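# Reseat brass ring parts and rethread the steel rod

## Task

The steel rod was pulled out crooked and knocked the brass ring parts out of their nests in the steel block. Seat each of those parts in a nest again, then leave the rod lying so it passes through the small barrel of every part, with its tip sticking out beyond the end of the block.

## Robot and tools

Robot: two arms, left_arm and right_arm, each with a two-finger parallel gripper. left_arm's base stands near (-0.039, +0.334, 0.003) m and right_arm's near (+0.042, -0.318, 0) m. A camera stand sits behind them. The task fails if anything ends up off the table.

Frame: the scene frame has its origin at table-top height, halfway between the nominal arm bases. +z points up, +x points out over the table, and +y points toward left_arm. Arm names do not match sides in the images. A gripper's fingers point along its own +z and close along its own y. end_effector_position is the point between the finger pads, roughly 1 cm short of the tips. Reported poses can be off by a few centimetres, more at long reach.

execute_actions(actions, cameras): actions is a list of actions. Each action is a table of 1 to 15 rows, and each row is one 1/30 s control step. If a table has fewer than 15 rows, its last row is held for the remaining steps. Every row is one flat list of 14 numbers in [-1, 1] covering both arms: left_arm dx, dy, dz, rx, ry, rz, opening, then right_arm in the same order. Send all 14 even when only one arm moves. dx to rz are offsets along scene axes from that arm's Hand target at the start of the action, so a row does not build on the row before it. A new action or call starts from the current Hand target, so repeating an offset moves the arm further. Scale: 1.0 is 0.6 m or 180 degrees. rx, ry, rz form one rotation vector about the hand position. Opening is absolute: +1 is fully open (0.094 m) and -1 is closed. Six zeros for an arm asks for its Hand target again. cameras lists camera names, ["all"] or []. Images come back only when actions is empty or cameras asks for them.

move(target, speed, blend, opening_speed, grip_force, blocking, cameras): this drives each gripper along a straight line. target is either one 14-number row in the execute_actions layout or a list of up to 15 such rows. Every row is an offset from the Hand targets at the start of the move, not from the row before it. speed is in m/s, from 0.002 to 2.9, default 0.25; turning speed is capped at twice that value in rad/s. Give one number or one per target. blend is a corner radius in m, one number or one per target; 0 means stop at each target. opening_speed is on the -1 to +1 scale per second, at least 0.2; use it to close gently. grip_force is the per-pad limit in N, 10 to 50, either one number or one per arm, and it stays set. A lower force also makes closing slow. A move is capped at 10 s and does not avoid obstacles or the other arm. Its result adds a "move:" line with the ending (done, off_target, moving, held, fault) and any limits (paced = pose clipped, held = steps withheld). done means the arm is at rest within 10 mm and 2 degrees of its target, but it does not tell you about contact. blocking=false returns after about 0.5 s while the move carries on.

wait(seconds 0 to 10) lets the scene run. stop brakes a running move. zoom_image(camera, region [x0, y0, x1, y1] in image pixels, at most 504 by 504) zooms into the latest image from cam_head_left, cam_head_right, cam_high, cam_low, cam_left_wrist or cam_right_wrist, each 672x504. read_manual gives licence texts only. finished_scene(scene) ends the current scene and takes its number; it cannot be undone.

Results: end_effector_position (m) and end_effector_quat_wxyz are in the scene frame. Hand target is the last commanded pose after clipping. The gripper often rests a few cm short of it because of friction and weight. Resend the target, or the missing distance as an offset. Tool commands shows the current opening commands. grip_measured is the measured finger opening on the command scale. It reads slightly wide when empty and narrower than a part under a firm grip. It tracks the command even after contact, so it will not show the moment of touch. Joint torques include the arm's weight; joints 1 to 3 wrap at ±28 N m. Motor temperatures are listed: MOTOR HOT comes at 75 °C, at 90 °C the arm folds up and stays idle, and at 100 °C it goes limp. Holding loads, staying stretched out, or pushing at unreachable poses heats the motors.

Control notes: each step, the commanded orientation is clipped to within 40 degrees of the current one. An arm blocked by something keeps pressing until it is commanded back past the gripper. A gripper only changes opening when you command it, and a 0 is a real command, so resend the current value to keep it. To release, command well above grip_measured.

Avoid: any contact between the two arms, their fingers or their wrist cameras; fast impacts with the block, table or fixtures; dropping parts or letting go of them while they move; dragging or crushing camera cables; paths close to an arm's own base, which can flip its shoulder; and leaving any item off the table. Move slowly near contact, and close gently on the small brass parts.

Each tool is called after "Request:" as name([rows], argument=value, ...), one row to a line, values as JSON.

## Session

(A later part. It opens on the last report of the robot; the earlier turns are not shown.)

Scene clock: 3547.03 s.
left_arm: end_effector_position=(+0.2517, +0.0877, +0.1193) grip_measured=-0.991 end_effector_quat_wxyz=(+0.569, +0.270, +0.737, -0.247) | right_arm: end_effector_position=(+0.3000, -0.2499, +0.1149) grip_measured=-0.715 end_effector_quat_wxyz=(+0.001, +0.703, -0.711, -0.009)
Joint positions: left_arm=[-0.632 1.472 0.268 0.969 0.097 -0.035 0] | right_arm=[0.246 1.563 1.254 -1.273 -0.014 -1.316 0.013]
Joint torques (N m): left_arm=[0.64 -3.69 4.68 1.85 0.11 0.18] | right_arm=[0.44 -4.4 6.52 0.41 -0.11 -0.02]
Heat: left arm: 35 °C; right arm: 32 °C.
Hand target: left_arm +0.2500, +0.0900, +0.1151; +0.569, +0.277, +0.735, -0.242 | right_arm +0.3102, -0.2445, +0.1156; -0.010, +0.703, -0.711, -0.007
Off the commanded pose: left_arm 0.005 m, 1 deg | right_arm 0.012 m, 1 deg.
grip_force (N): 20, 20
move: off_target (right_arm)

Request:
wait(seconds=0.1, cameras=["cam_left_wrist"])

Request:
zoom_image(camera="cam_left_wrist", region=[450, 150, 540, 215])

Scene clock: 3551.57 s.
left_arm: end_effector_position=(+0.2517, +0.0877, +0.1193) grip_measured=-0.991 end_effector_quat_wxyz=(+0.569, +0.270, +0.737, -0.247) | right_arm: end_effector_position=(+0.3000, -0.2499, +0.1149) grip_measured=-0.715 end_effector_quat_wxyz=(+0.001, +0.703, -0.711, -0.009)
Joint positions: left_arm=[-0.632 1.472 0.268 0.969 0.097 -0.035 0] | right_arm=[0.246 1.563 1.254 -1.273 -0.014 -1.315 0.013]
Joint torques (N m): left_arm=[0.62 -3.73 4.59 1.85 0.1 0.19] | right_arm=[0.44 -4.4 6.52 0.41 -0.11 0.02]
Heat: left arm: 36 °C; right arm: 33 °C.
Hand target: left_arm +0.2500, +0.0900, +0.1151; +0.569, +0.277, +0.735, -0.242 | right_arm +0.3102, -0.2445, +0.1156; -0.010, +0.703, -0.711, -0.007
Tool commands: left_gripper/opening=-1.0 right_gripper/opening=-0.88
Off the commanded pose: left_arm 0.005 m, 1 deg | right_arm 0.012 m, 1 deg.
grip_force (N): 20, 20
wait: 0.10 s; at rest from the start
camera_calibration:
cam_left_wrist: T_world_to_cam=[[-0.667958, -0.742674, 0.0476201, 0.231314], [-0.474298, 0.375526, -0.796255, 0.221878], [0.573475, -0.554451, -0.603084, 0.070512], [0, 0, 0, 1]] pos_world=[0.219308, 0.127565, 0.208181]
Images, in order (width x height): cam_left_wrist 672x504.

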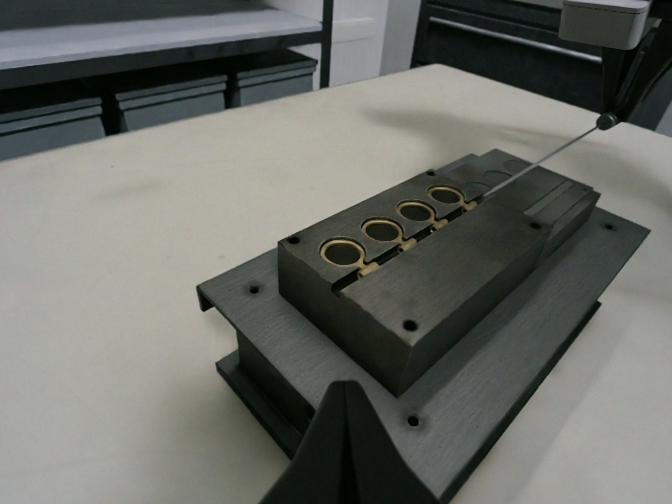

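Scaled by 5.600.

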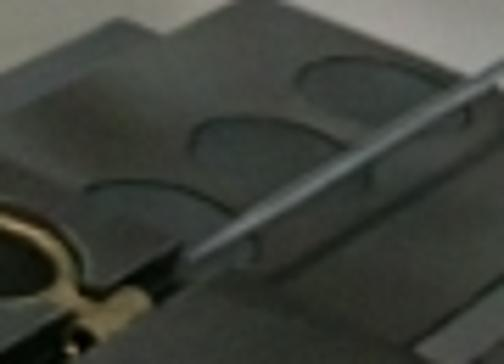

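Request:
move(target=[0,0,0,0,0,0,-1.0, 0.000,0.004,-0.005,0,0,0,-0.88], speed=0.03, cameras=["cam_left_wrist"])

Request:
zoom_image(camera="cam_left_wrist", region=[450, 150, 540, 215])

Scene clock: 3563.00 s.
left_arm: end_effector_position=(+0.2517, +0.0877, +0.1193) grip_measured=-0.991 end_effector_quat_wxyz=(+0.569, +0.270, +0.737, -0.247) | right_arm: end_effector_position=(+0.3016, -0.2471, +0.1128) grip_measured=-0.715 end_effector_quat_wxyz=(+0.001, +0.703, -0.711, -0.008)
Joint positions: left_arm=[-0.632 1.472 0.268 0.969 0.097 -0.035 0] | right_arm=[0.255 1.571 1.254 -1.263 -0.014 -1.308 0.013]
Joint torques (N m): left_arm=[0.65 -3.73 4.6 1.85 0.12 0.19] | right_arm=[0.44 -4.83 5.86 0.44 -0.1 0.03]
Heat: left arm: 36 °C; right arm: 34 °C.
Hand target: left_arm +0.2500, +0.0900, +0.1151; +0.569, +0.277, +0.735, -0.242 | right_arm +0.3102, -0.2421, +0.1126; -0.010, +0.703, -0.711, -0.007
Off the commanded pose: left_arm 0.005 m, 1 deg | right_arm 0.010 m, 1 deg.
grip_force (N): 20, 20
move: done
camera_calibration:
cam_left_wrist: T_world_to_cam=[[-0.667958, -0.742674, 0.0476201, 0.231314], [-0.474298, 0.375526, -0.796255, 0.221878], [0.573475, -0.554451, -0.603084, 0.070512], [0, 0, 0, 1]] pos_world=[0.219308, 0.127565, 0.208181]
Images, in order (width x height): cam_left_wrist 672x504.

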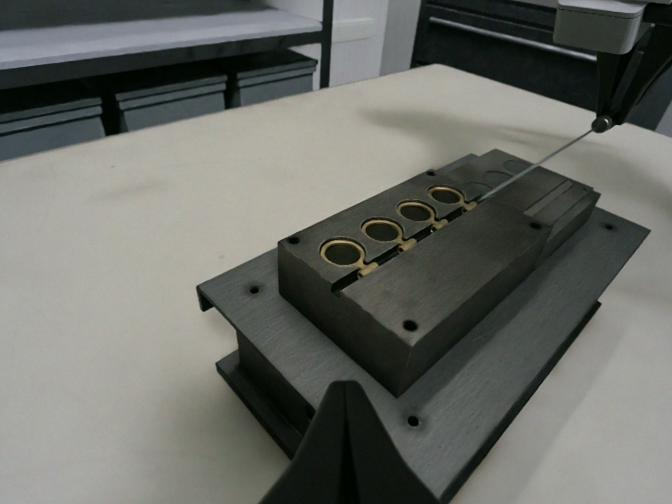

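Scaled by 5.600.

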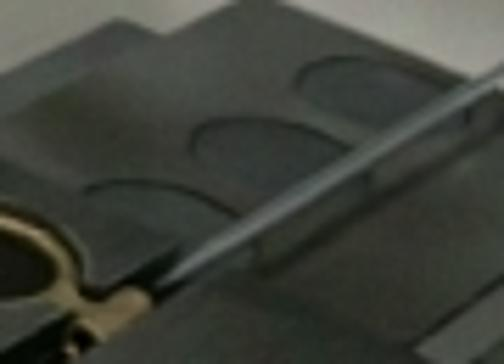

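Request:
move(target=[0,0,0,0,0,0,-1.0, 0.000,0.0,0.0,0.0021,0,0.0021,-0.88], speed=0.03, cameras=["cam_left_wrist"])

Request:
zoom_image(camera="cam_left_wrist", region=[450, 160, 520, 215])

Scene clock: 3576.27 s.
left_arm: end_effector_position=(+0.2517, +0.0877, +0.1193) grip_measured=-0.991 end_effector_quat_wxyz=(+0.569, +0.270, +0.737, -0.247) | right_arm: end_effector_position=(+0.3017, -0.2471, +0.1128) grip_measured=-0.715 end_effector_quat_wxyz=(+0.000, +0.704, -0.711, -0.008)
Joint positions: left_arm=[-0.632 1.472 0.268 0.969 0.097 -0.035 0] | right_arm=[0.255 1.571 1.254 -1.263 -0.014 -1.309 0.013]
Joint torques (N m): left_arm=[0.65 -3.7 4.62 1.85 0.11 0.18] | right_arm=[0.06 -4.96 5.76 0.44 -0.16 -0.09]
Motor temperatures (°C): left_arm=[22 29 31 36 23 21 22] | right_arm=[25 29 34 22 24 24 21]
Heat: left arm: 36 °C; right arm: 34 °C.
Hand target: left_arm +0.2500, +0.0900, +0.1151; +0.569, +0.277, +0.735, -0.242 | right_arm +0.3101, -0.2421, +0.1126; -0.012, +0.706, -0.708, -0.009
Off the commanded pose: left_arm 0.005 m, 1 deg | right_arm 0.010 m, 1 deg.
grip_force (N): 20, 20
move: done
camera_calibration:
cam_left_wrist: T_world_to_cam=[[-0.667958, -0.742674, 0.0476201, 0.231314], [-0.474298, 0.375526, -0.796255, 0.221878], [0.573475, -0.554451, -0.603084, 0.070512], [0, 0, 0, 1]] pos_world=[0.219308, 0.127565, 0.208181]
Images, in order (width x height): cam_left_wrist 672x504.

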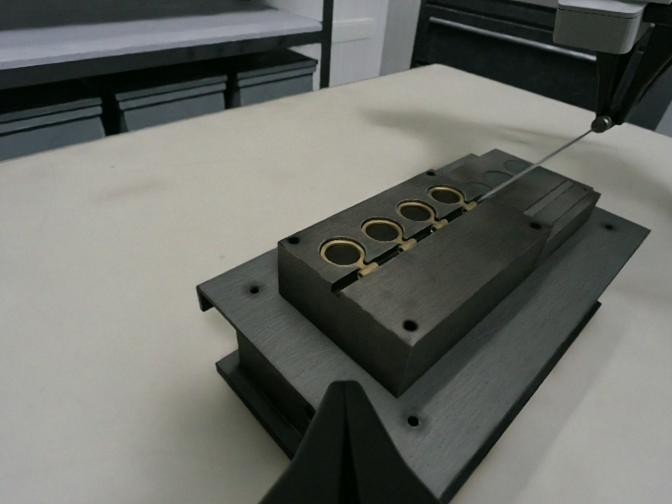

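Scaled by 7.200.

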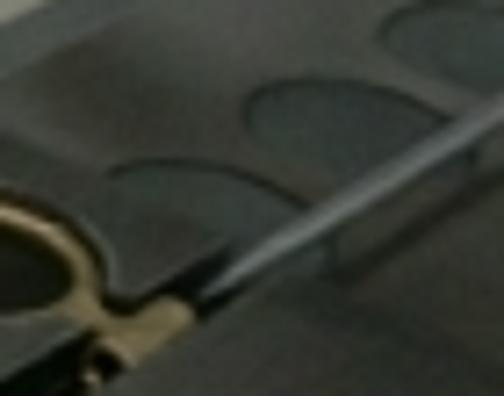

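Request:
move([
  [0,0,0.08,0,0,0,-1.0, 0,0,0,0,0,0,-0.88],
  [-0.0165,-0.2,0.0667,0.1694,0.398,0.194,-1.0, 0,0,0,0,0,0,-0.88],
], speed=[0.15,0.2], blend=[0.02,0], cameras=["cam_left_wrist"])

Request:
zoom_image(camera="cam_left_wrist", region=[350, 80, 500, 130])

Request:
zoom_image(camera="cam_left_wrist", region=[390, 90, 470, 125])

Scene clock: 3591.33 s.
left_arm: end_effector_position=(+0.2357, -0.0281, +0.1553) grip_measured=-0.991 end_effector_quat_wxyz=(+0.032, +0.008, +0.999, -0.039) | right_arm: end_effector_position=(+0.3017, -0.2471, +0.1128) grip_measured=-0.715 end_effector_quat_wxyz=(+0.000, +0.704, -0.711, -0.008)
Joint positions: left_arm=[-0.897 2.276 2.365 -1.559 -0.002 -0.909 0] | right_arm=[0.255 1.571 1.254 -1.263 -0.014 -1.309 0.013]
Joint torques (N m): left_arm=[0.64 -10.39 9.55 0.28 0.01 -0.13] | right_arm=[0.06 -4.96 5.76 0.44 -0.16 -0.08]
Heat: left arm: 36 °C; right arm: 34 °C.
Hand target: left_arm +0.2401, -0.0300, +0.1550; +0.000, -0.001, +1.000, +0.000 | right_arm +0.3101, -0.2421, +0.1126; -0.012, +0.706, -0.709, -0.010
Off the commanded pose: left_arm 0.005 m, 6 deg | right_arm 0.010 m, 1 deg.
joint sent to its limit (left arm) — joint 4 (wrist pitch), lower limit. The joint targets are off in orientation, not in position.
grip_force (N): 20, 20
move: off_target (left_arm)
camera_calibration:
cam_left_wrist: T_world_to_cam=[[-0.0237097, -0.997767, 0.0624452, -0.0284369], [-0.938901, 0.0436777, 0.341404, 0.209976], [-0.343369, -0.0505353, -0.93784, 0.319435], [0, 0, 0, 1]] pos_world=[0.306157, -0.021402, 0.229668]
Images, in order (width x height): cam_left_wrist 672x504.

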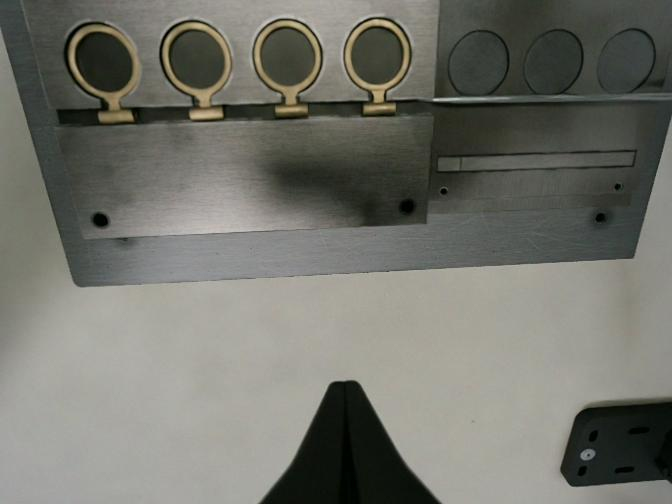

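Scaled by 3.360.

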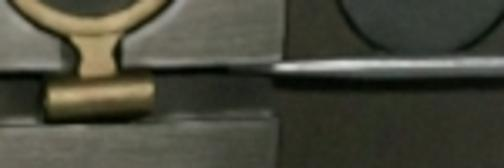

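Scaled by 6.300.

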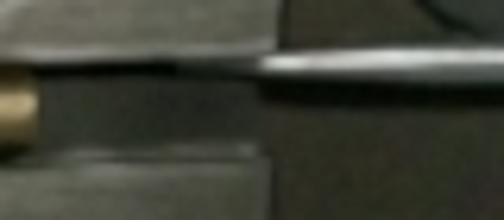

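Request:
move(target=[0,0,0,0,0,0,-1.0, 0.000,0.0,0.0,0.0015,0.0030,0,-0.88], speed=0.03, cameras=["cam_left_wrist"])

Request:
zoom_image(camera="cam_left_wrist", region=[390, 90, 470, 125])

Scene clock: 3613.13 s.
left_arm: end_effector_position=(+0.2355, -0.0281, +0.1553) grip_measured=-0.991 end_effector_quat_wxyz=(+0.031, +0.008, +0.999, -0.039) | right_arm: end_effector_position=(+0.3016, -0.2467, +0.1128) grip_measured=-0.715 end_effector_quat_wxyz=(+0.000, +0.705, -0.710, -0.009)
Joint positions: left_arm=[-0.897 2.276 2.365 -1.559 -0.001 -0.909 0] | right_arm=[0.255 1.571 1.254 -1.263 -0.016 -1.311 0.013]
Joint torques (N m): left_arm=[0.64 -10.41 9.51 0.29 0.01 -0.15] | right_arm=[-0.36 -4.4 6.3 0.37 -0.2 -0.1]
Heat: left arm: 34 °C; right arm: 34 °C.
Hand target: left_arm +0.2401, -0.0300, +0.1550; +0.000, -0.001, +1.000, +0.000 | right_arm +0.3101, -0.2421, +0.1126; -0.010, +0.705, -0.709, -0.014
Off the commanded pose: left_arm 0.005 m, 6 deg | right_arm 0.010 m, 1 deg.
joint sent to its limit (left arm) — joint 4 (wrist pitch), lower limit. The joint targets are off in orientation, not in position.
grip_force (N): 20, 20
move: off_target (left_arm)
camera_calibration:
cam_left_wrist: T_world_to_cam=[[-0.0230464, -0.997769, 0.0626523, -0.0286819], [-0.938657, 0.0431648, 0.34214, 0.209665], [-0.344081, -0.0509239, -0.937558, 0.319451], [0, 0, 0, 1]] pos_world=[0.306059, -0.0214003, 0.229566]
Images, in order (width x height): cam_left_wrist 672x504.

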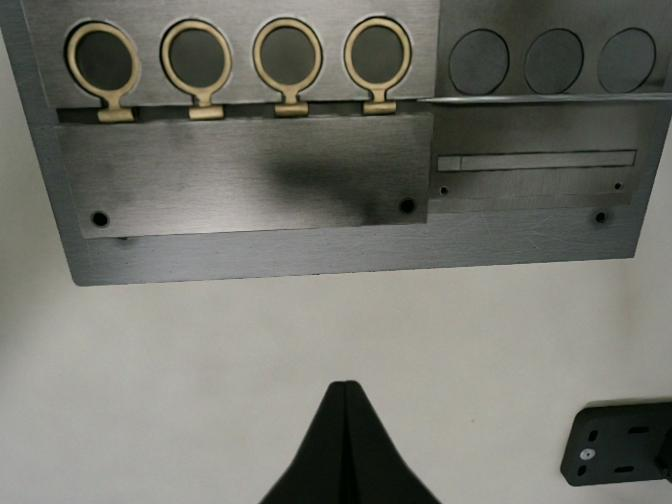

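Scaled by 6.300.

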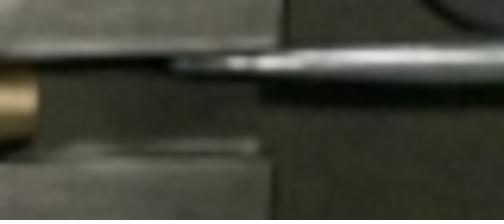

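Request:
move(target=[0,0,0,0,0,0,-1.0, -0.002,0.0,0.0,0,0,0.0018,-0.88], speed=0.03, cameras=["cam_left_wrist"])

Request:
zoom_image(camera="cam_left_wrist", region=[390, 90, 470, 125])

Scene clock: 3621.50 s.
left_arm: end_effector_position=(+0.2355, -0.0281, +0.1553) grip_measured=-0.991 end_effector_quat_wxyz=(+0.031, +0.008, +0.999, -0.039) | right_arm: end_effector_position=(+0.3016, -0.2466, +0.1128) grip_measured=-0.715 end_effector_quat_wxyz=(+0.000, +0.706, -0.708, -0.009)
Joint positions: left_arm=[-0.897 2.276 2.365 -1.559 -0.001 -0.909 0] | right_arm=[0.255 1.571 1.254 -1.263 -0.017 -1.316 0.013]
Joint torques (N m): left_arm=[0.64 -10.33 9.57 0.28 0.01 -0.14] | right_arm=[-0.28 -4.7 6 0.37 -0.2 -0.09]
Heat: left arm: 35 °C; right arm: 35 °C.
Hand target: left_arm +0.2401, -0.0300, +0.1550; +0.000, -0.001, +1.000, +0.000 | right_arm +0.3089, -0.2421, +0.1126; -0.010, +0.707, -0.707, -0.014
Off the commanded pose: left_arm 0.005 m, 6 deg | right_arm 0.009 m, 1 deg.
joint sent to its limit (left arm) — joint 4 (wrist pitch), lower limit. The joint targets are off in orientation, not in position.
grip_force (N): 20, 20
move: off_target (left_arm)
camera_calibration:
cam_left_wrist: T_world_to_cam=[[-0.0230464, -0.997769, 0.0626523, -0.0286819], [-0.938657, 0.0431648, 0.34214, 0.209665], [-0.344081, -0.0509239, -0.937558, 0.319451], [0, 0, 0, 1]] pos_world=[0.306059, -0.0214003, 0.229566]
Images, in order (width x height): cam_left_wrist 672x504.

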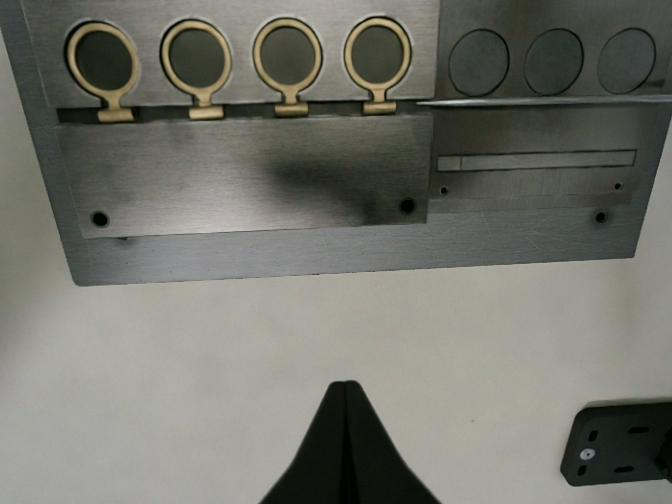

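Scaled by 6.300.

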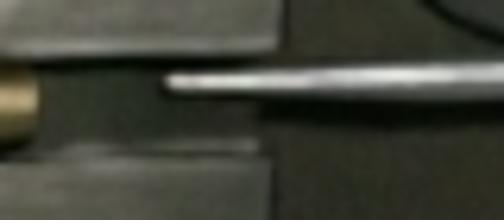

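Request:
move(target=[0,0,0,0,0,0,-1.0, -0.001,0.0,0.0,0,0,0.0016,-0.88], speed=0.03, cameras=["cam_left_wrist"])

Request:
zoom_image(camera="cam_left_wrist", region=[390, 90, 470, 125])

Scene clock: 3627.83 s.
left_arm: end_effector_position=(+0.2355, -0.0281, +0.1553) grip_measured=-0.991 end_effector_quat_wxyz=(+0.031, +0.008, +0.999, -0.039) | right_arm: end_effector_position=(+0.3016, -0.2466, +0.1128) grip_measured=-0.715 end_effector_quat_wxyz=(-0.001, +0.708, -0.707, -0.009)
Joint positions: left_arm=[-0.897 2.276 2.365 -1.559 -0.001 -0.909 0] | right_arm=[0.255 1.571 1.254 -1.263 -0.017 -1.32 0.013]
Joint torques (N m): left_arm=[0.65 -10.36 9.55 0.29 0 -0.13] | right_arm=[-0.21 -4.85 5.85 0.37 -0.2 -0.08]
Heat: left arm: 35 °C; right arm: 35 °C.
Hand target: left_arm +0.2401, -0.0300, +0.1550; +0.000, -0.001, +1.000, +0.000 | right_arm +0.3083, -0.2421, +0.1126; -0.010, +0.709, -0.705, -0.014
Off the commanded pose: left_arm 0.005 m, 6 deg | right_arm 0.008 m, 1 deg.
joint sent to its limit (left arm) — joint 4 (wrist pitch), lower limit. The joint targets are off in orientation, not in position.
grip_force (N): 20, 20
move: off_target (left_arm)
camera_calibration:
cam_left_wrist: T_world_to_cam=[[-0.0230464, -0.997769, 0.0626523, -0.0286819], [-0.938657, 0.0431648, 0.34214, 0.209665], [-0.344081, -0.0509239, -0.937558, 0.319451], [0, 0, 0, 1]] pos_world=[0.306059, -0.0214003, 0.229566]
Images, in order (width x height): cam_left_wrist 672x504.

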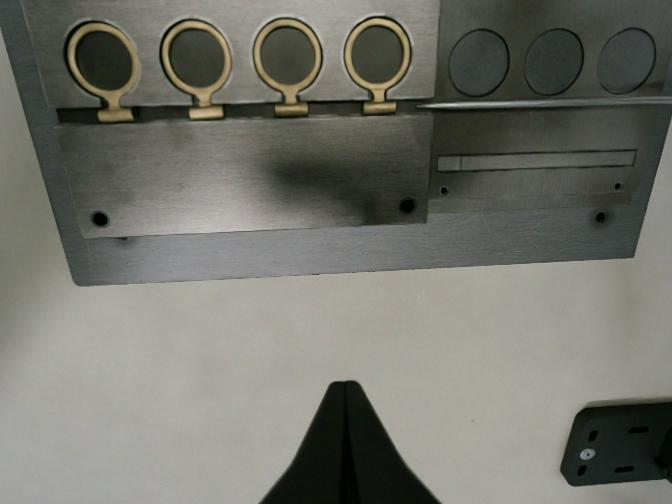

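Scaled by 6.300.

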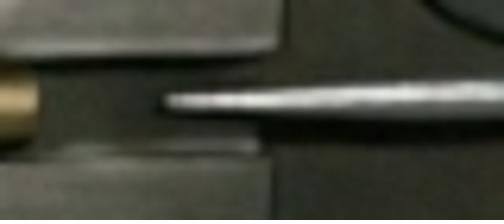

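Request:
move([
  [0.0165,0.2,0.0133,-0.1694,-0.398,-0.194,-1.0, 0,0,0,0,0,0,-0.88],
  [0.0165,0.2,-0.0663,-0.1694,-0.398,-0.194,-1.0, 0,0,0,0,0,0,-0.88],
], speed=[0.2,0.15], blend=[0.02,0], cameras=["cam_left_wrist"])

Request:
zoom_image(camera="cam_left_wrist", region=[450, 160, 520, 215])

Request:
zoom_image(camera="cam_left_wrist", region=[440, 80, 640, 230])

Scene clock: 3642.73 s.
left_arm: end_effector_position=(+0.2516, +0.0877, +0.1192) grip_measured=-0.991 end_effector_quat_wxyz=(+0.568, +0.270, +0.737, -0.247) | right_arm: end_effector_position=(+0.3016, -0.2466, +0.1128) grip_measured=-0.715 end_effector_quat_wxyz=(-0.001, +0.708, -0.706, -0.009)
Joint positions: left_arm=[-0.632 1.471 0.269 0.966 0.097 -0.035 0] | right_arm=[0.255 1.571 1.254 -1.263 -0.017 -1.32 0.013]
Joint torques (N m): left_arm=[0.59 -3.69 4.64 1.87 0.1 0.2] | right_arm=[-0.23 -4.83 5.85 0.37 -0.2 -0.09]
Heat: left arm: 34 °C; right arm: 35 °C.
Hand target: left_arm +0.2500, +0.0899, +0.1152; +0.569, +0.277, +0.735, -0.243 | right_arm +0.3083, -0.2421, +0.1126; -0.010, +0.709, -0.705, -0.014
Off the commanded pose: left_arm 0.005 m, 1 deg | right_arm 0.008 m, 1 deg.
grip_force (N): 20, 20
move: done
camera_calibration:
cam_left_wrist: T_world_to_cam=[[-0.66819, -0.742455, 0.04777, 0.231233], [-0.47492, 0.376229, -0.795552, 0.221822], [0.572689, -0.554267, -0.604, 0.0707961], [0, 0, 0, 1]] pos_world=[0.219311, 0.127464, 0.208186]
Images, in order (width x height): cam_left_wrist 672x504.

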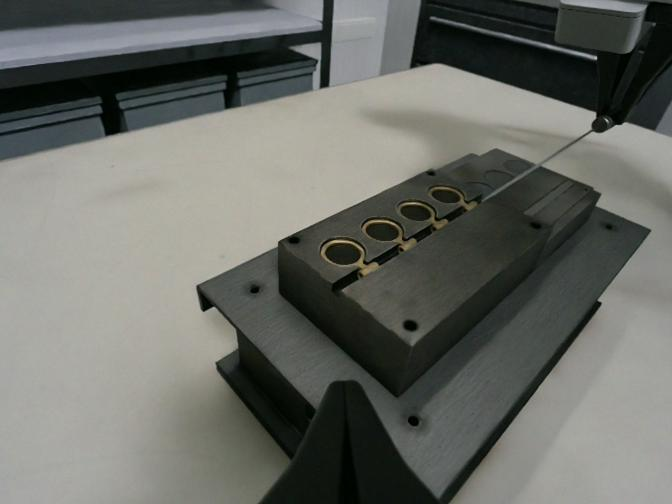

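Scaled by 7.200.

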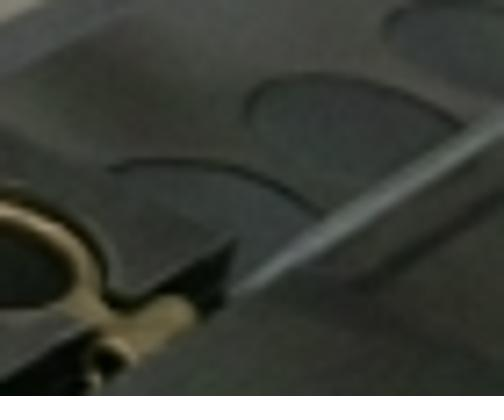

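Scaled by 2.520.

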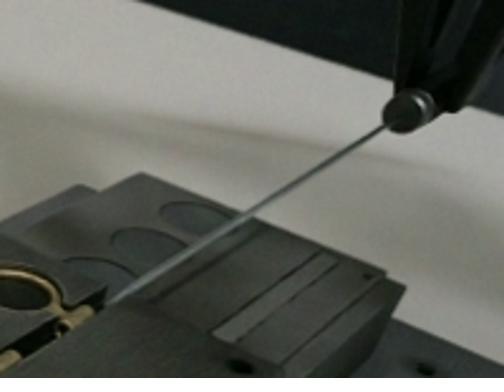

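Request:
move(target=[0,0,0,0,0,0,-1.0, 0,0.0,0.0,0.0025,0,0,-0.88], speed=0.03, cameras=["cam_left_wrist"])

Request:
zoom_image(camera="cam_left_wrist", region=[450, 160, 520, 215])

Scene clock: 3662.07 s.
left_arm: end_effector_position=(+0.2518, +0.0878, +0.1194) grip_measured=-0.991 end_effector_quat_wxyz=(+0.568, +0.270, +0.737, -0.247) | right_arm: end_effector_position=(+0.3016, -0.2463, +0.1128) grip_measured=-0.715 end_effector_quat_wxyz=(-0.002, +0.708, -0.706, -0.012)
Joint positions: left_arm=[-0.631 1.471 0.269 0.967 0.097 -0.035 0] | right_arm=[0.251 1.571 1.254 -1.263 -0.024 -1.325 0.013]
Joint torques (N m): left_arm=[0.65 -3.77 4.59 1.86 0.11 0.2] | right_arm=[-0.35 -4.97 5.7 0.39 -0.21 -0.08]
Heat: left arm: 36 °C; right arm: 35 °C.
Hand target: left_arm +0.2500, +0.0901, +0.1152; +0.569, +0.277, +0.735, -0.242 | right_arm +0.3083, -0.2421, +0.1126; -0.013, +0.709, -0.705, -0.017
Off the commanded pose: left_arm 0.005 m, 1 deg | right_arm 0.008 m, 1 deg.
grip_force (N): 20, 20
move: done
camera_calibration:
cam_left_wrist: T_world_to_cam=[[-0.667951, -0.742675, 0.0477004, 0.231358], [-0.474556, 0.375682, -0.796027, 0.221996], [0.57327, -0.554344, -0.603378, 0.0706076], [0, 0, 0, 1]] pos_world=[0.219408, 0.127565, 0.208282]
Images, in order (width x height): cam_left_wrist 672x504.

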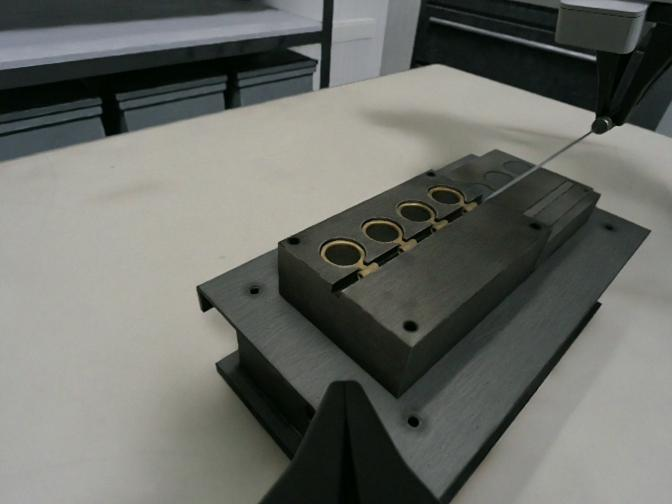

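Scaled by 7.200.

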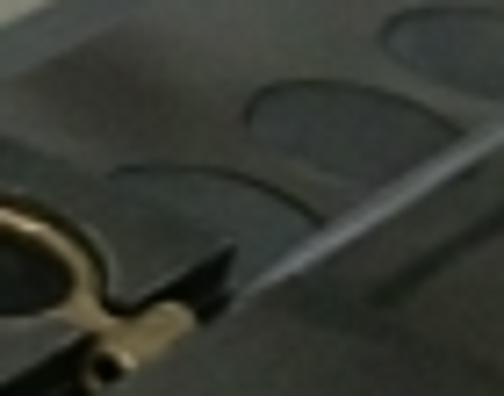

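Request:
zoom_image(camera="cam_left_wrist", region=[460, 175, 510, 215])

Request:
zoom_image(camera="cam_left_wrist", region=[500, 140, 560, 185])

Scaled by 10.080.

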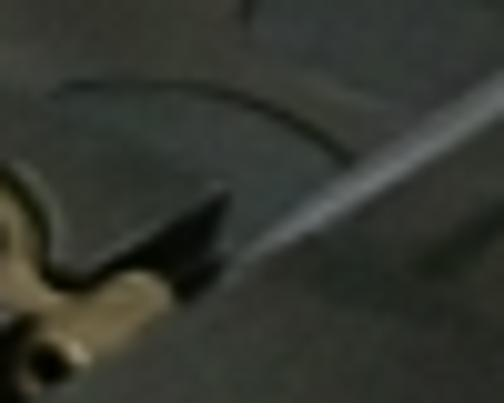

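Scaled by 8.400.

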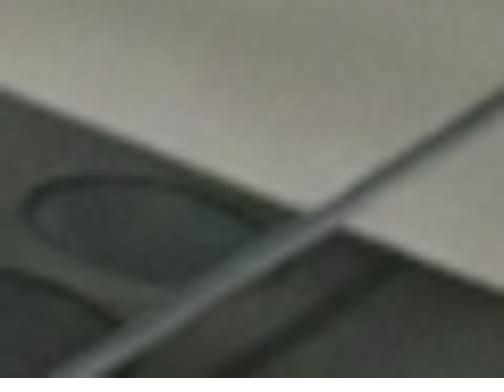

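Request:
move(target=[0,0,0,0,0,0,-1.0, 0.003,0.007,0.0,0,0,0,-0.88], speed=0.03, cameras=["cam_left_wrist"])

Request:
zoom_image(camera="cam_left_wrist", region=[460, 175, 510, 215])

Scene clock: 3682.87 s.
left_arm: end_effector_position=(+0.2518, +0.0878, +0.1194) grip_measured=-0.991 end_effector_quat_wxyz=(+0.568, +0.270, +0.737, -0.247) | right_arm: end_effector_position=(+0.3012, -0.2452, +0.1107) grip_measured=-0.715 end_effector_quat_wxyz=(+0.001, +0.709, -0.705, -0.015)
Joint positions: left_arm=[-0.631 1.471 0.269 0.967 0.097 -0.035 0] | right_arm=[0.255 1.58 1.254 -1.263 -0.025 -1.324 0.013]
Joint torques (N m): left_arm=[0.62 -3.73 4.62 1.85 0.1 0.19] | right_arm=[0.53 -4.9 6.49 0.37 -0.2 0.04]
Heat: left arm: 37 °C; right arm: 35 °C.
Hand target: left_arm +0.2500, +0.0901, +0.1152; +0.569, +0.277, +0.735, -0.242 | right_arm +0.3101, -0.2379, +0.1126; -0.013, +0.709, -0.705, -0.017
Off the commanded pose: left_arm 0.005 m, 1 deg | right_arm 0.012 m, 2 deg.
grip_force (N): 20, 20
move: off_target (right_arm)
camera_calibration:
cam_left_wrist: T_world_to_cam=[[-0.667951, -0.742675, 0.0477004, 0.231358], [-0.474556, 0.375682, -0.796027, 0.221996], [0.57327, -0.554344, -0.603378, 0.0706076], [0, 0, 0, 1]] pos_world=[0.219408, 0.127565, 0.208282]
Images, in order (width x height): cam_left_wrist 672x504.

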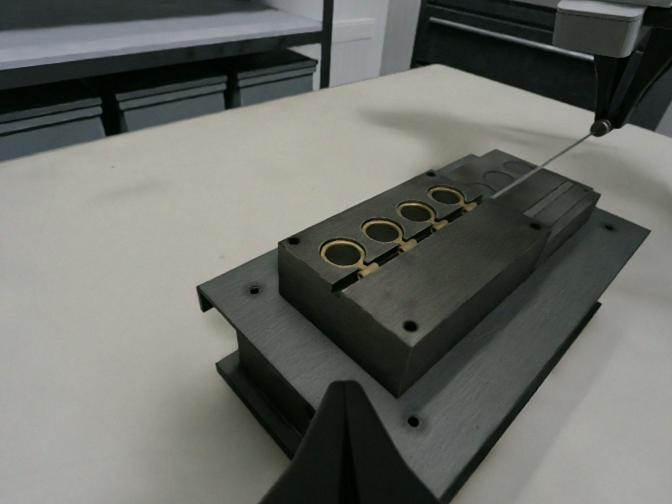

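Scaled by 10.080.

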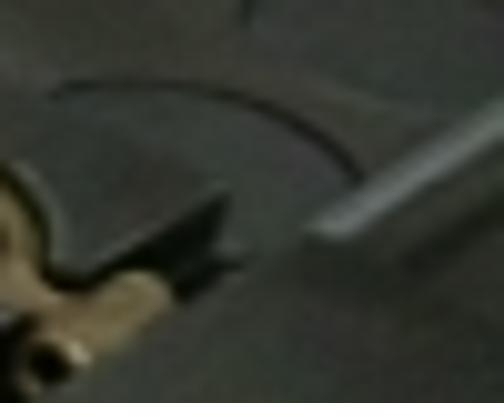

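Request:
move(target=[0,0,0,0,0,0,-1.0, 0.000,0.000,0.003,0,0,0,-0.88], speed=0.03)

Scene clock: 3714.13 s.
left_arm: end_effector_position=(+0.2518, +0.0878, +0.1194) grip_measured=-0.991 end_effector_quat_wxyz=(+0.568, +0.270, +0.737, -0.247) | right_arm: end_effector_position=(+0.3029, -0.2448, +0.1123) grip_measured=-0.715 end_effector_quat_wxyz=(-0.002, +0.709, -0.706, -0.013)
Joint positions: left_arm=[-0.631 1.471 0.269 0.967 0.097 -0.035 0] | right_arm=[0.255 1.58 1.261 -1.263 -0.025 -1.323 0.013]
Joint torques (N m): left_arm=[0.64 -3.66 4.6 1.86 0.11 0.19] | right_arm=[0.53 -4.94 6.5 0.32 -0.21 0.01]
Heat: left arm: 38 °C; right arm: 36 °C.
Hand target: left_arm +0.2500, +0.0901, +0.1152; +0.569, +0.277, +0.735, -0.242 | right_arm +0.3101, -0.2380, +0.1144; -0.013, +0.709, -0.705, -0.017
Off the commanded pose: left_arm 0.005 m, 1 deg | right_arm 0.010 m, 1 deg.
grip_force (N): 20, 20
move: done

Request:
move(target=[0,0,0,0,0,0,-1.0, -0.001,0.000,0.001,0,0.004,0,-0.88], speed=0.03)

Scene clock: 3718.30 s.
left_arm: end_effector_position=(+0.2518, +0.0878, +0.1194) grip_measured=-0.991 end_effector_quat_wxyz=(+0.568, +0.270, +0.737, -0.247) | right_arm: end_effector_position=(+0.3056, -0.2435, +0.1131) grip_measured=-0.715 end_effector_quat_wxyz=(-0.004, +0.709, -0.706, -0.014)
Joint positions: left_arm=[-0.631 1.471 0.269 0.967 0.097 -0.035 0] | right_arm=[0.255 1.588 1.272 -1.263 -0.028 -1.323 0.013]
Joint torques (N m): left_arm=[0.59 -3.71 4.68 1.86 0.1 0.18] | right_arm=[0.39 -4.97 6.54 0.2 -0.21 0]
Heat: left arm: 38 °C; right arm: 35 °C.
Hand target: left_arm +0.2500, +0.0901, +0.1152; +0.569, +0.277, +0.735, -0.242 | right_arm +0.3095, -0.2379, +0.1150; -0.008, +0.709, -0.705, -0.022
Off the commanded pose: left_arm 0.005 m, 1 deg | right_arm 0.007 m, 1 deg.
grip_force (N): 20, 20
move: done

Request:
move(target=[0,0,0,0,0,0,-1.0, -0.007,0.000,0.00,0,0.005,0,-0.88], speed=0.03, cameras=["cam_left_wrist"])

Request:
zoom_image(camera="cam_left_wrist", region=[460, 175, 510, 215])

Scene clock: 3728.10 s.
left_arm: end_effector_position=(+0.2518, +0.0878, +0.1195) grip_measured=-0.991 end_effector_quat_wxyz=(+0.569, +0.269, +0.737, -0.247) | right_arm: end_effector_position=(+0.3055, -0.2429, +0.1131) grip_measured=-0.715 end_effector_quat_wxyz=(-0.005, +0.709, -0.706, -0.016)
Joint positions: left_arm=[-0.631 1.471 0.269 0.967 0.097 -0.035 0] | right_arm=[0.255 1.588 1.272 -1.263 -0.032 -1.323 0.013]
Joint torques (N m): left_arm=[0.65 -3.73 4.63 1.86 0.11 0.19] | right_arm=[0.53 -5.03 6.45 0.07 -0.19 0.01]
Heat: left arm: 38 °C; right arm: 35 °C.
Hand target: left_arm +0.2501, +0.0900, +0.1153; +0.569, +0.277, +0.735, -0.242 | right_arm +0.3053, -0.2379, +0.1150; -0.003, +0.709, -0.705, -0.027
Off the commanded pose: left_arm 0.005 m, 1 deg | right_arm 0.005 m, 1 deg.
grip_force (N): 20, 20
move: done
camera_calibration:
cam_left_wrist: T_world_to_cam=[[-0.667996, -0.742637, 0.0476616, 0.231441], [-0.474326, 0.375552, -0.796225, 0.222044], [0.573407, -0.554483, -0.60312, 0.070657], [0, 0, 0, 1]] pos_world=[0.219408, 0.127665, 0.208381]
Images, in order (width x height): cam_left_wrist 672x504.

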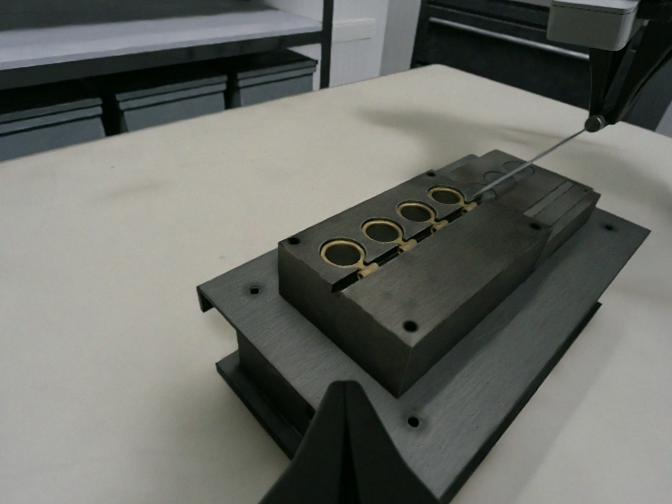

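Scaled by 10.080.

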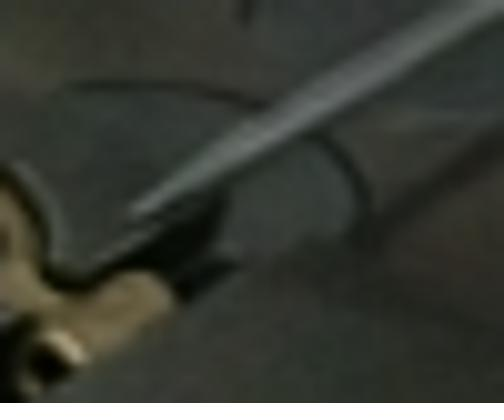

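Request:
move([
  [0,0,0,0,0,0,-1.0, 0.000,0.000,0.03,0,0,0,-0.88],
  [0,0,0,0,0,0,-1.0, 0.0012,-0.045,0.028,0,-0.009,0,-0.88],
], speed=0.06, blend=[0.005,0])

Scene clock: 3768.27 s.
left_arm: end_effector_position=(+0.2518, +0.0878, +0.1195) grip_measured=-0.991 end_effector_quat_wxyz=(+0.569, +0.269, +0.737, -0.247) | right_arm: end_effector_position=(+0.3116, -0.2652, +0.1270) grip_measured=-0.715 end_effector_quat_wxyz=(-0.006, +0.708, -0.706, -0.015)
Joint positions: left_arm=[-0.631 1.471 0.269 0.967 0.097 -0.035 0] | right_arm=[0.17 1.588 1.327 -1.318 -0.032 -1.405 0.013]
Joint torques (N m): left_arm=[0.59 -3.7 4.59 1.85 0.1 0.2] | right_arm=[-0.24 -8.58 3.9 0.18 -0.14 -0.09]
Heat: left arm: 39 °C; right arm: 35 °C.
Hand target: left_arm +0.2500, +0.0900, +0.1152; +0.569, +0.277, +0.735, -0.242 | right_arm +0.3060, -0.2649, +0.1318; -0.013, +0.709, -0.705, -0.017
Off the commanded pose: left_arm 0.005 m, 1 deg | right_arm 0.007 m, 1 deg.
grip_force (N): 20, 20
move: done

Request:
move(target=[0,0,0,0,0,0,-1.0, 0.0038,0.108,-0.003,0,0,0,-0.88], speed=0.05, blocking=false)

Request:
wait(seconds=0.1)

Request:
wait(seconds=0.1)

Request:
wait(seconds=0.1)

Request:
wait(seconds=2)

Scene clock: 3773.23 s.
left_arm: end_effector_position=(+0.2518, +0.0878, +0.1195) grip_measured=-0.991 end_effector_quat_wxyz=(+0.569, +0.269, +0.737, -0.247) | right_arm: end_effector_position=(+0.3073, -0.2468, +0.1270) grip_measured=-0.715 end_effector_quat_wxyz=(-0.005, +0.714, -0.700, -0.015)
Joint positions: left_arm=[-0.631 1.471 0.269 0.967 0.097 -0.035 0] | right_arm=[0.239 1.588 1.327 -1.318 -0.032 -1.354 0.013]
Joint velocities: left_arm=[within noise] | right_arm=[0.164 0.002 -0.002 0.037 0.037 0.125 0]
Joint torques (N m): left_arm=[0.66 -3.69 4.63 1.85 0.11 0.18] | right_arm=[0.23 -6.84 5.2 0.23 -0.14 -0.02]
Heat: left arm: 39 °C; right arm: 34 °C.
Hand target: left_arm +0.2500, +0.0900, +0.1152; +0.569, +0.277, +0.735, -0.242 | right_arm +0.3069, -0.2408, +0.1310; -0.013, +0.709, -0.705, -0.017
Tool commands: left_gripper/opening=-1.0 right_gripper/opening=-0.88
Off the commanded pose: left_arm 0.005 m, 1 deg | right_arm 0.047 m, 1 deg.
grip_force (N): 20, 20
move: running

Scene clock: 3773.33 s.
left_arm: end_effector_position=(+0.2518, +0.0878, +0.1195) grip_measured=-0.991 end_effector_quat_wxyz=(+0.569, +0.269, +0.737, -0.247) | right_arm: end_effector_position=(+0.3061, -0.2423, +0.1270) grip_measured=-0.715 end_effector_quat_wxyz=(-0.005, +0.714, -0.700, -0.016)
Joint positions: left_arm=[-0.631 1.471 0.269 0.967 0.097 -0.035 0] | right_arm=[0.256 1.588 1.327 -1.318 -0.032 -1.337 0.013]
Joint velocities: left_arm=[within noise] | right_arm=[0.144 -0.002 -0.007 -0.051 -0.066 0.183 0]
Joint torques (N m): left_arm=[0.66 -3.74 4.62 1.85 0.11 0.19] | right_arm=[0.46 -6.46 5.56 0.24 -0.13 0.01]
Heat: left arm: 39 °C; right arm: 34 °C.
Hand target: left_arm +0.2500, +0.0900, +0.1152; +0.569, +0.277, +0.735, -0.242 | right_arm +0.3071, -0.2359, +0.1308; -0.013, +0.709, -0.705, -0.017
Tool commands: left_gripper/opening=-1.0 right_gripper/opening=-0.88
Off the commanded pose: left_arm 0.005 m, 1 deg | right_arm 0.042 m, 1 deg.
grip_force (N): 20, 20
earlier move: running
wait: 0.10 s; no rest

Scene clock: 3773.43 s.
left_arm: end_effector_position=(+0.2518, +0.0878, +0.1195) grip_measured=-0.991 end_effector_quat_wxyz=(+0.569, +0.269, +0.737, -0.247) | right_arm: end_effector_position=(+0.3048, -0.2379, +0.1270) grip_measured=-0.715 end_effector_quat_wxyz=(-0.005, +0.714, -0.700, -0.016)
Joint positions: left_arm=[-0.631 1.471 0.269 0.967 0.097 -0.035 0] | right_arm=[0.272 1.588 1.327 -1.318 -0.032 -1.32 0.013]
Joint velocities: left_arm=[within noise] | right_arm=[0.164 -0.002 -0.012 0.051 -0.007 0.125 0]
Joint torques (N m): left_arm=[0.65 -3.71 4.6 1.85 0.11 0.18] | right_arm=[0.55 -6.06 5.93 0.25 -0.13 0.02]
Heat: left arm: 39 °C; right arm: 34 °C.
Hand target: left_arm +0.2500, +0.0900, +0.1152; +0.569, +0.277, +0.735, -0.242 | right_arm +0.3072, -0.2309, +0.1307; -0.013, +0.709, -0.705, -0.017
Tool commands: left_gripper/opening=-1.0 right_gripper/opening=-0.88
Off the commanded pose: left_arm 0.005 m, 1 deg | right_arm 0.038 m, 1 deg.
grip_force (N): 20, 20
earlier move: running
wait: 0.10 s; no rest

Scene clock: 3773.53 s.
left_arm: end_effector_position=(+0.2518, +0.0878, +0.1195) grip_measured=-0.991 end_effector_quat_wxyz=(+0.569, +0.269, +0.737, -0.247) | right_arm: end_effector_position=(+0.3034, -0.2334, +0.1270) grip_measured=-0.715 end_effector_quat_wxyz=(-0.005, +0.714, -0.700, -0.016)
Joint positions: left_arm=[-0.631 1.471 0.269 0.967 0.097 -0.035 0] | right_arm=[0.29 1.588 1.327 -1.318 -0.032 -1.303 0.013]
Joint velocities: left_arm=[within noise] | right_arm=[0.154 0.002 -0.012 -0.007 -0.007 0.183 0]
Joint torques (N m): left_arm=[0.64 -3.7 4.63 1.84 0.11 0.2] | right_arm=[0.29 -5.64 6.34 0.26 -0.15 0.01]
Heat: left arm: 39 °C; right arm: 34 °C.
Hand target: left_arm +0.2500, +0.0900, +0.1152; +0.569, +0.277, +0.735, -0.242 | right_arm +0.3074, -0.2259, +0.1306; -0.013, +0.709, -0.705, -0.017
Tool commands: left_gripper/opening=-1.0 right_gripper/opening=-0.88
Off the commanded pose: left_arm 0.005 m, 1 deg | right_arm 0.034 m, 1 deg.
grip_force (N): 20, 20
earlier move: running
wait: 0.10 s; no rest

Scene clock: 3774.33 s.
left_arm: end_effector_position=(+0.2518, +0.0878, +0.1195) grip_measured=-0.991 end_effector_quat_wxyz=(+0.569, +0.269, +0.737, -0.247) | right_arm: end_effector_position=(+0.3018, -0.2056, +0.1281) grip_measured=-0.715 end_effector_quat_wxyz=(-0.005, +0.711, -0.703, -0.015)
Joint positions: left_arm=[-0.631 1.471 0.269 0.967 0.097 -0.035 0] | right_arm=[0.386 1.614 1.359 -1.318 -0.032 -1.198 0.013]
Joint torques (N m): left_arm=[0.66 -3.69 4.62 1.86 0.11 0.19] | right_arm=[0.24 -5.2 6.65 0.31 -0.13 0.03]
Heat: left arm: 39 °C; right arm: 34 °C.
Hand target: left_arm +0.2500, +0.0900, +0.1152; +0.569, +0.277, +0.735, -0.242 | right_arm +0.3083, -0.2002, +0.1299; -0.013, +0.709, -0.705, -0.017
Tool commands: left_gripper/opening=-1.0 right_gripper/opening=-0.88
Off the commanded pose: left_arm 0.005 m, 1 deg | right_arm 0.009 m, 1 deg.
grip_force (N): 20, 20
earlier move: done
wait: 0.80 of 2 s (the move ended)

Request:
move([
  [0,0,0,0,0,0,-1.0, -0.010,-0.05,0.003,0,0,0,-0.88],
  [0,0,0,0,0,0,-1.0, -0.030,-0.11,0.003,0,0,0,-0.88],
  [0,0,0,0,0,0,-1.0, 0.000,-0.108,0.000,0,0,0,-0.88],
], speed=[0.08,0.08,0.04], blend=[0.01,0,0])

Request:
move(target=[0,0,0,0,0,0,-1.0, 0.0,0.12,0,0,0,0,-0.88], speed=0.05, blocking=false)

Request:
wait(seconds=0.1)

Request:
wait(seconds=0.1)

Request:
wait(seconds=0.1)

Request:
wait(seconds=0.1)

Request:
wait(seconds=0.1)

Request:
wait(seconds=0.1)

Request:
wait(seconds=0.1)

Request:
wait(seconds=2)

Scene clock: 3790.87 s.
left_arm: end_effector_position=(+0.2518, +0.0878, +0.1195) grip_measured=-0.991 end_effector_quat_wxyz=(+0.569, +0.269, +0.737, -0.247) | right_arm: end_effector_position=(+0.3025, -0.2665, +0.1277) grip_measured=-0.715 end_effector_quat_wxyz=(-0.007, +0.709, -0.705, -0.014)
Joint positions: left_arm=[-0.631 1.471 0.269 0.967 0.097 -0.035 0] | right_arm=[0.172 1.55 1.293 -1.318 -0.031 -1.407 0.013]
Joint torques (N m): left_arm=[0.65 -3.73 4.62 1.85 0.1 0.19] | right_arm=[-0.57 -4.71 6.5 0.24 -0.15 -0.1]
Heat: left arm: 39 °C; right arm: 35 °C.
Hand target: left_arm +0.2500, +0.0900, +0.1152; +0.569, +0.277, +0.735, -0.242 | right_arm +0.3083, -0.2650, +0.1299; -0.013, +0.709, -0.705, -0.017
Off the commanded pose: left_arm 0.005 m, 1 deg | right_arm 0.006 m, 1 deg.
grip_force (N): 20, 20
move: done

Scene clock: 3791.37 s.
left_arm: end_effector_position=(+0.2518, +0.0878, +0.1195) grip_measured=-0.991 end_effector_quat_wxyz=(+0.569, +0.269, +0.737, -0.247) | right_arm: end_effector_position=(+0.3021, -0.2484, +0.1278) grip_measured=-0.715 end_effector_quat_wxyz=(-0.006, +0.714, -0.700, -0.014)
Joint positions: left_arm=[-0.631 1.471 0.269 0.967 0.097 -0.035 0] | right_arm=[0.238 1.564 1.307 -1.318 -0.031 -1.354 0.013]
Joint velocities: left_arm=[within noise] | right_arm=[0.164 0.037 0.051 0.051 -0.051 0.154 0]
Joint torques (N m): left_arm=[0.64 -3.7 4.6 1.85 0.11 0.18] | right_arm=[0.21 -4.79 6.64 0.28 -0.19 0.03]
Heat: left arm: 39 °C; right arm: 35 °C.
Hand target: left_arm +0.2500, +0.0900, +0.1152; +0.569, +0.277, +0.735, -0.242 | right_arm +0.3083, -0.2406, +0.1299; -0.013, +0.709, -0.705, -0.017
Tool commands: left_gripper/opening=-1.0 right_gripper/opening=-0.88
Off the commanded pose: left_arm 0.005 m, 1 deg | right_arm 0.056 m, 1 deg.
grip_force (N): 20, 20
move: running

Scene clock: 3791.47 s.
left_arm: end_effector_position=(+0.2518, +0.0878, +0.1195) grip_measured=-0.991 end_effector_quat_wxyz=(+0.569, +0.269, +0.737, -0.247) | right_arm: end_effector_position=(+0.3020, -0.2437, +0.1279) grip_measured=-0.715 end_effector_quat_wxyz=(-0.006, +0.714, -0.700, -0.014)
Joint positions: left_arm=[-0.631 1.471 0.269 0.967 0.097 -0.035 0] | right_arm=[0.255 1.568 1.311 -1.318 -0.031 -1.338 0.013]
Joint velocities: left_arm=[within noise] | right_arm=[0.164 0.037 0.046 -0.037 -0.037 0.212 0]
Joint torques (N m): left_arm=[0.65 -3.74 4.63 1.86 0.11 0.19] | right_arm=[0.5 -4.68 6.45 0.28 -0.14 0.01]
Heat: left arm: 39 °C; right arm: 35 °C.
Hand target: left_arm +0.2500, +0.0900, +0.1152; +0.569, +0.277, +0.735, -0.242 | right_arm +0.3083, -0.2356, +0.1300; -0.013, +0.709, -0.705, -0.017
Tool commands: left_gripper/opening=-1.0 right_gripper/opening=-0.88
Off the commanded pose: left_arm 0.005 m, 1 deg | right_arm 0.051 m, 1 deg.
grip_force (N): 20, 20
earlier move: running
wait: 0.10 s; no rest

Scene clock: 3791.57 s.
left_arm: end_effector_position=(+0.2518, +0.0878, +0.1195) grip_measured=-0.991 end_effector_quat_wxyz=(+0.569, +0.269, +0.737, -0.247) | right_arm: end_effector_position=(+0.3020, -0.2389, +0.1280) grip_measured=-0.715 end_effector_quat_wxyz=(-0.006, +0.714, -0.700, -0.014)
Joint positions: left_arm=[-0.631 1.471 0.269 0.967 0.097 -0.035 0] | right_arm=[0.272 1.573 1.316 -1.318 -0.031 -1.32 0.013]
Joint velocities: left_arm=[within noise] | right_arm=[0.178 0.051 0.061 0.066 -0.066 0.168 0.001]
Joint torques (N m): left_arm=[0.62 -3.74 4.63 1.85 0.11 0.19] | right_arm=[0.53 -4.7 6.49 0.29 -0.19 0.02]
Heat: left arm: 39 °C; right arm: 35 °C.
Hand target: left_arm +0.2500, +0.0900, +0.1152; +0.569, +0.277, +0.735, -0.242 | right_arm +0.3082, -0.2306, +0.1300; -0.013, +0.709, -0.705, -0.017
Tool commands: left_gripper/opening=-1.0 right_gripper/opening=-0.88
Off the commanded pose: left_arm 0.005 m, 1 deg | right_arm 0.046 m, 1 deg.
grip_force (N): 20, 20
earlier move: running
wait: 0.10 s; no rest

Scene clock: 3791.67 s.
left_arm: end_effector_position=(+0.2518, +0.0878, +0.1195) grip_measured=-0.991 end_effector_quat_wxyz=(+0.569, +0.269, +0.737, -0.247) | right_arm: end_effector_position=(+0.3019, -0.2339, +0.1280) grip_measured=-0.715 end_effector_quat_wxyz=(-0.006, +0.714, -0.700, -0.014)
Joint positions: left_arm=[-0.631 1.471 0.269 0.967 0.097 -0.035 0] | right_arm=[0.29 1.578 1.322 -1.318 -0.031 -1.303 0.013]
Joint velocities: left_arm=[within noise] | right_arm=[0.134 0.051 0.056 0.007 0.037 0.139 0]
Joint torques (N m): left_arm=[0.61 -3.73 4.63 1.84 0.11 0.19] | right_arm=[0.36 -4.81 6.48 0.3 -0.13 0]
Heat: left arm: 39 °C; right arm: 35 °C.
Hand target: left_arm +0.2500, +0.0900, +0.1152; +0.569, +0.277, +0.735, -0.242 | right_arm +0.3082, -0.2257, +0.1299; -0.013, +0.709, -0.705, -0.017
Tool commands: left_gripper/opening=-1.0 right_gripper/opening=-0.88
Off the commanded pose: left_arm 0.005 m, 1 deg | right_arm 0.041 m, 1 deg.
grip_force (N): 20, 20
earlier move: running
wait: 0.10 s; no rest

Scene clock: 3791.77 s.
left_arm: end_effector_position=(+0.2518, +0.0878, +0.1195) grip_measured=-0.991 end_effector_quat_wxyz=(+0.569, +0.269, +0.737, -0.247) | right_arm: end_effector_position=(+0.3019, -0.2291, +0.1281) grip_measured=-0.715 end_effector_quat_wxyz=(-0.006, +0.714, -0.700, -0.014)
Joint positions: left_arm=[-0.631 1.471 0.269 0.967 0.097 -0.035 0] | right_arm=[0.307 1.583 1.327 -1.318 -0.031 -1.287 0.013]
Joint velocities: left_arm=[within noise] | right_arm=[0.154 0.032 0.046 -0.066 0.007 0.154 -0.001]
Joint torques (N m): left_arm=[0.66 -3.73 4.64 1.85 0.1 0.19] | right_arm=[0.43 -4.93 6.57 0.3 -0.16 0]
Heat: left arm: 39 °C; right arm: 35 °C.
Hand target: left_arm +0.2500, +0.0900, +0.1152; +0.569, +0.277, +0.735, -0.242 | right_arm +0.3083, -0.2207, +0.1300; -0.013, +0.709, -0.705, -0.017
Tool commands: left_gripper/opening=-1.0 right_gripper/opening=-0.88
Off the commanded pose: left_arm 0.005 m, 1 deg | right_arm 0.037 m, 1 deg.
grip_force (N): 20, 20
earlier move: running
wait: 0.10 s; no rest

Scene clock: 3791.87 s.
left_arm: end_effector_position=(+0.2518, +0.0878, +0.1195) grip_measured=-0.991 end_effector_quat_wxyz=(+0.569, +0.269, +0.737, -0.247) | right_arm: end_effector_position=(+0.3019, -0.2244, +0.1282) grip_measured=-0.715 end_effector_quat_wxyz=(-0.006, +0.714, -0.700, -0.014)
Joint positions: left_arm=[-0.631 1.471 0.269 0.967 0.097 -0.035 0] | right_arm=[0.323 1.589 1.333 -1.318 -0.031 -1.27 0.013]
Joint velocities: left_arm=[within noise] | right_arm=[0.164 0.051 0.056 0.066 -0.037 0.168 0]
Joint torques (N m): left_arm=[0.65 -3.7 4.59 1.85 0.1 0.2] | right_arm=[0.44 -4.96 6.65 0.31 -0.16 0.01]
Heat: left arm: 39 °C; right arm: 35 °C.
Hand target: left_arm +0.2500, +0.0900, +0.1152; +0.569, +0.277, +0.735, -0.242 | right_arm +0.3083, -0.2157, +0.1299; -0.013, +0.709, -0.705, -0.017
Tool commands: left_gripper/opening=-1.0 right_gripper/opening=-0.88
Off the commanded pose: left_arm 0.005 m, 1 deg | right_arm 0.032 m, 1 deg.
grip_force (N): 20, 20
earlier move: running
wait: 0.10 s; no rest

Scene clock: 3791.97 s.
left_arm: end_effector_position=(+0.2518, +0.0878, +0.1195) grip_measured=-0.991 end_effector_quat_wxyz=(+0.569, +0.269, +0.737, -0.247) | right_arm: end_effector_position=(+0.3019, -0.2195, +0.1282) grip_measured=-0.715 end_effector_quat_wxyz=(-0.006, +0.714, -0.700, -0.014)
Joint positions: left_arm=[-0.631 1.471 0.269 0.967 0.097 -0.035 0] | right_arm=[0.34 1.595 1.339 -1.318 -0.031 -1.253 0.013]
Joint velocities: left_arm=[within noise] | right_arm=[0.159 0.032 0.061 -0.051 0.022 0.227 0]
Joint torques (N m): left_arm=[0.64 -3.75 4.56 1.85 0.1 0.19] | right_arm=[0.28 -5.16 6.58 0.31 -0.15 0]
Heat: left arm: 39 °C; right arm: 35 °C.
Hand target: left_arm +0.2500, +0.0900, +0.1152; +0.569, +0.277, +0.735, -0.242 | right_arm +0.3083, -0.2107, +0.1300; -0.013, +0.709, -0.705, -0.017
Tool commands: left_gripper/opening=-1.0 right_gripper/opening=-0.88
Off the commanded pose: left_arm 0.005 m, 1 deg | right_arm 0.027 m, 1 deg.
grip_force (N): 20, 20
earlier move: running
wait: 0.10 s; no rest

Scene clock: 3792.07 s.
left_arm: end_effector_position=(+0.2518, +0.0878, +0.1195) grip_measured=-0.991 end_effector_quat_wxyz=(+0.569, +0.269, +0.737, -0.247) | right_arm: end_effector_position=(+0.3019, -0.2146, +0.1283) grip_measured=-0.715 end_effector_quat_wxyz=(-0.006, +0.714, -0.700, -0.014)
Joint positions: left_arm=[-0.631 1.471 0.269 0.967 0.097 -0.035 0] | right_arm=[0.356 1.601 1.346 -1.318 -0.031 -1.236 0.013]
Joint velocities: left_arm=[within noise] | right_arm=[0.154 0.046 0.056 0.007 0.051 0.125 -0.001]
Joint torques (N m): left_arm=[0.64 -3.78 4.63 1.84 0.11 0.2] | right_arm=[0.43 -5.07 6.63 0.32 -0.16 0]
Heat: left arm: 39 °C; right arm: 35 °C.
Hand target: left_arm +0.2500, +0.0900, +0.1152; +0.569, +0.277, +0.735, -0.242 | right_arm +0.3083, -0.2058, +0.1300; -0.013, +0.709, -0.705, -0.017
Tool commands: left_gripper/opening=-1.0 right_gripper/opening=-0.88
Off the commanded pose: left_arm 0.005 m, 1 deg | right_arm 0.023 m, 1 deg.
grip_force (N): 20, 20
earlier move: running
wait: 0.10 s; no rest

Scene clock: 3792.60 s.
left_arm: end_effector_position=(+0.2518, +0.0878, +0.1195) grip_measured=-0.991 end_effector_quat_wxyz=(+0.569, +0.269, +0.737, -0.247) | right_arm: end_effector_position=(+0.3019, -0.1987, +0.1283) grip_measured=-0.715 end_effector_quat_wxyz=(-0.005, +0.711, -0.703, -0.014)
Joint positions: left_arm=[-0.631 1.471 0.269 0.967 0.097 -0.035 0] | right_arm=[0.409 1.624 1.37 -1.318 -0.031 -1.176 0.013]
Joint torques (N m): left_arm=[0.61 -3.7 4.59 1.85 0.1 0.18] | right_arm=[0.27 -5.26 6.54 0.31 -0.14 0.05]
Heat: left arm: 39 °C; right arm: 35 °C.
Hand target: left_arm +0.2500, +0.0900, +0.1152; +0.569, +0.277, +0.735, -0.242 | right_arm +0.3083, -0.1930, +0.1299; -0.013, +0.709, -0.705, -0.017
Tool commands: left_gripper/opening=-1.0 right_gripper/opening=-0.88
Off the commanded pose: left_arm 0.005 m, 1 deg | right_arm 0.009 m, 1 deg.
grip_force (N): 20, 20
earlier move: done
wait: 0.53 of 2 s (the move ended)


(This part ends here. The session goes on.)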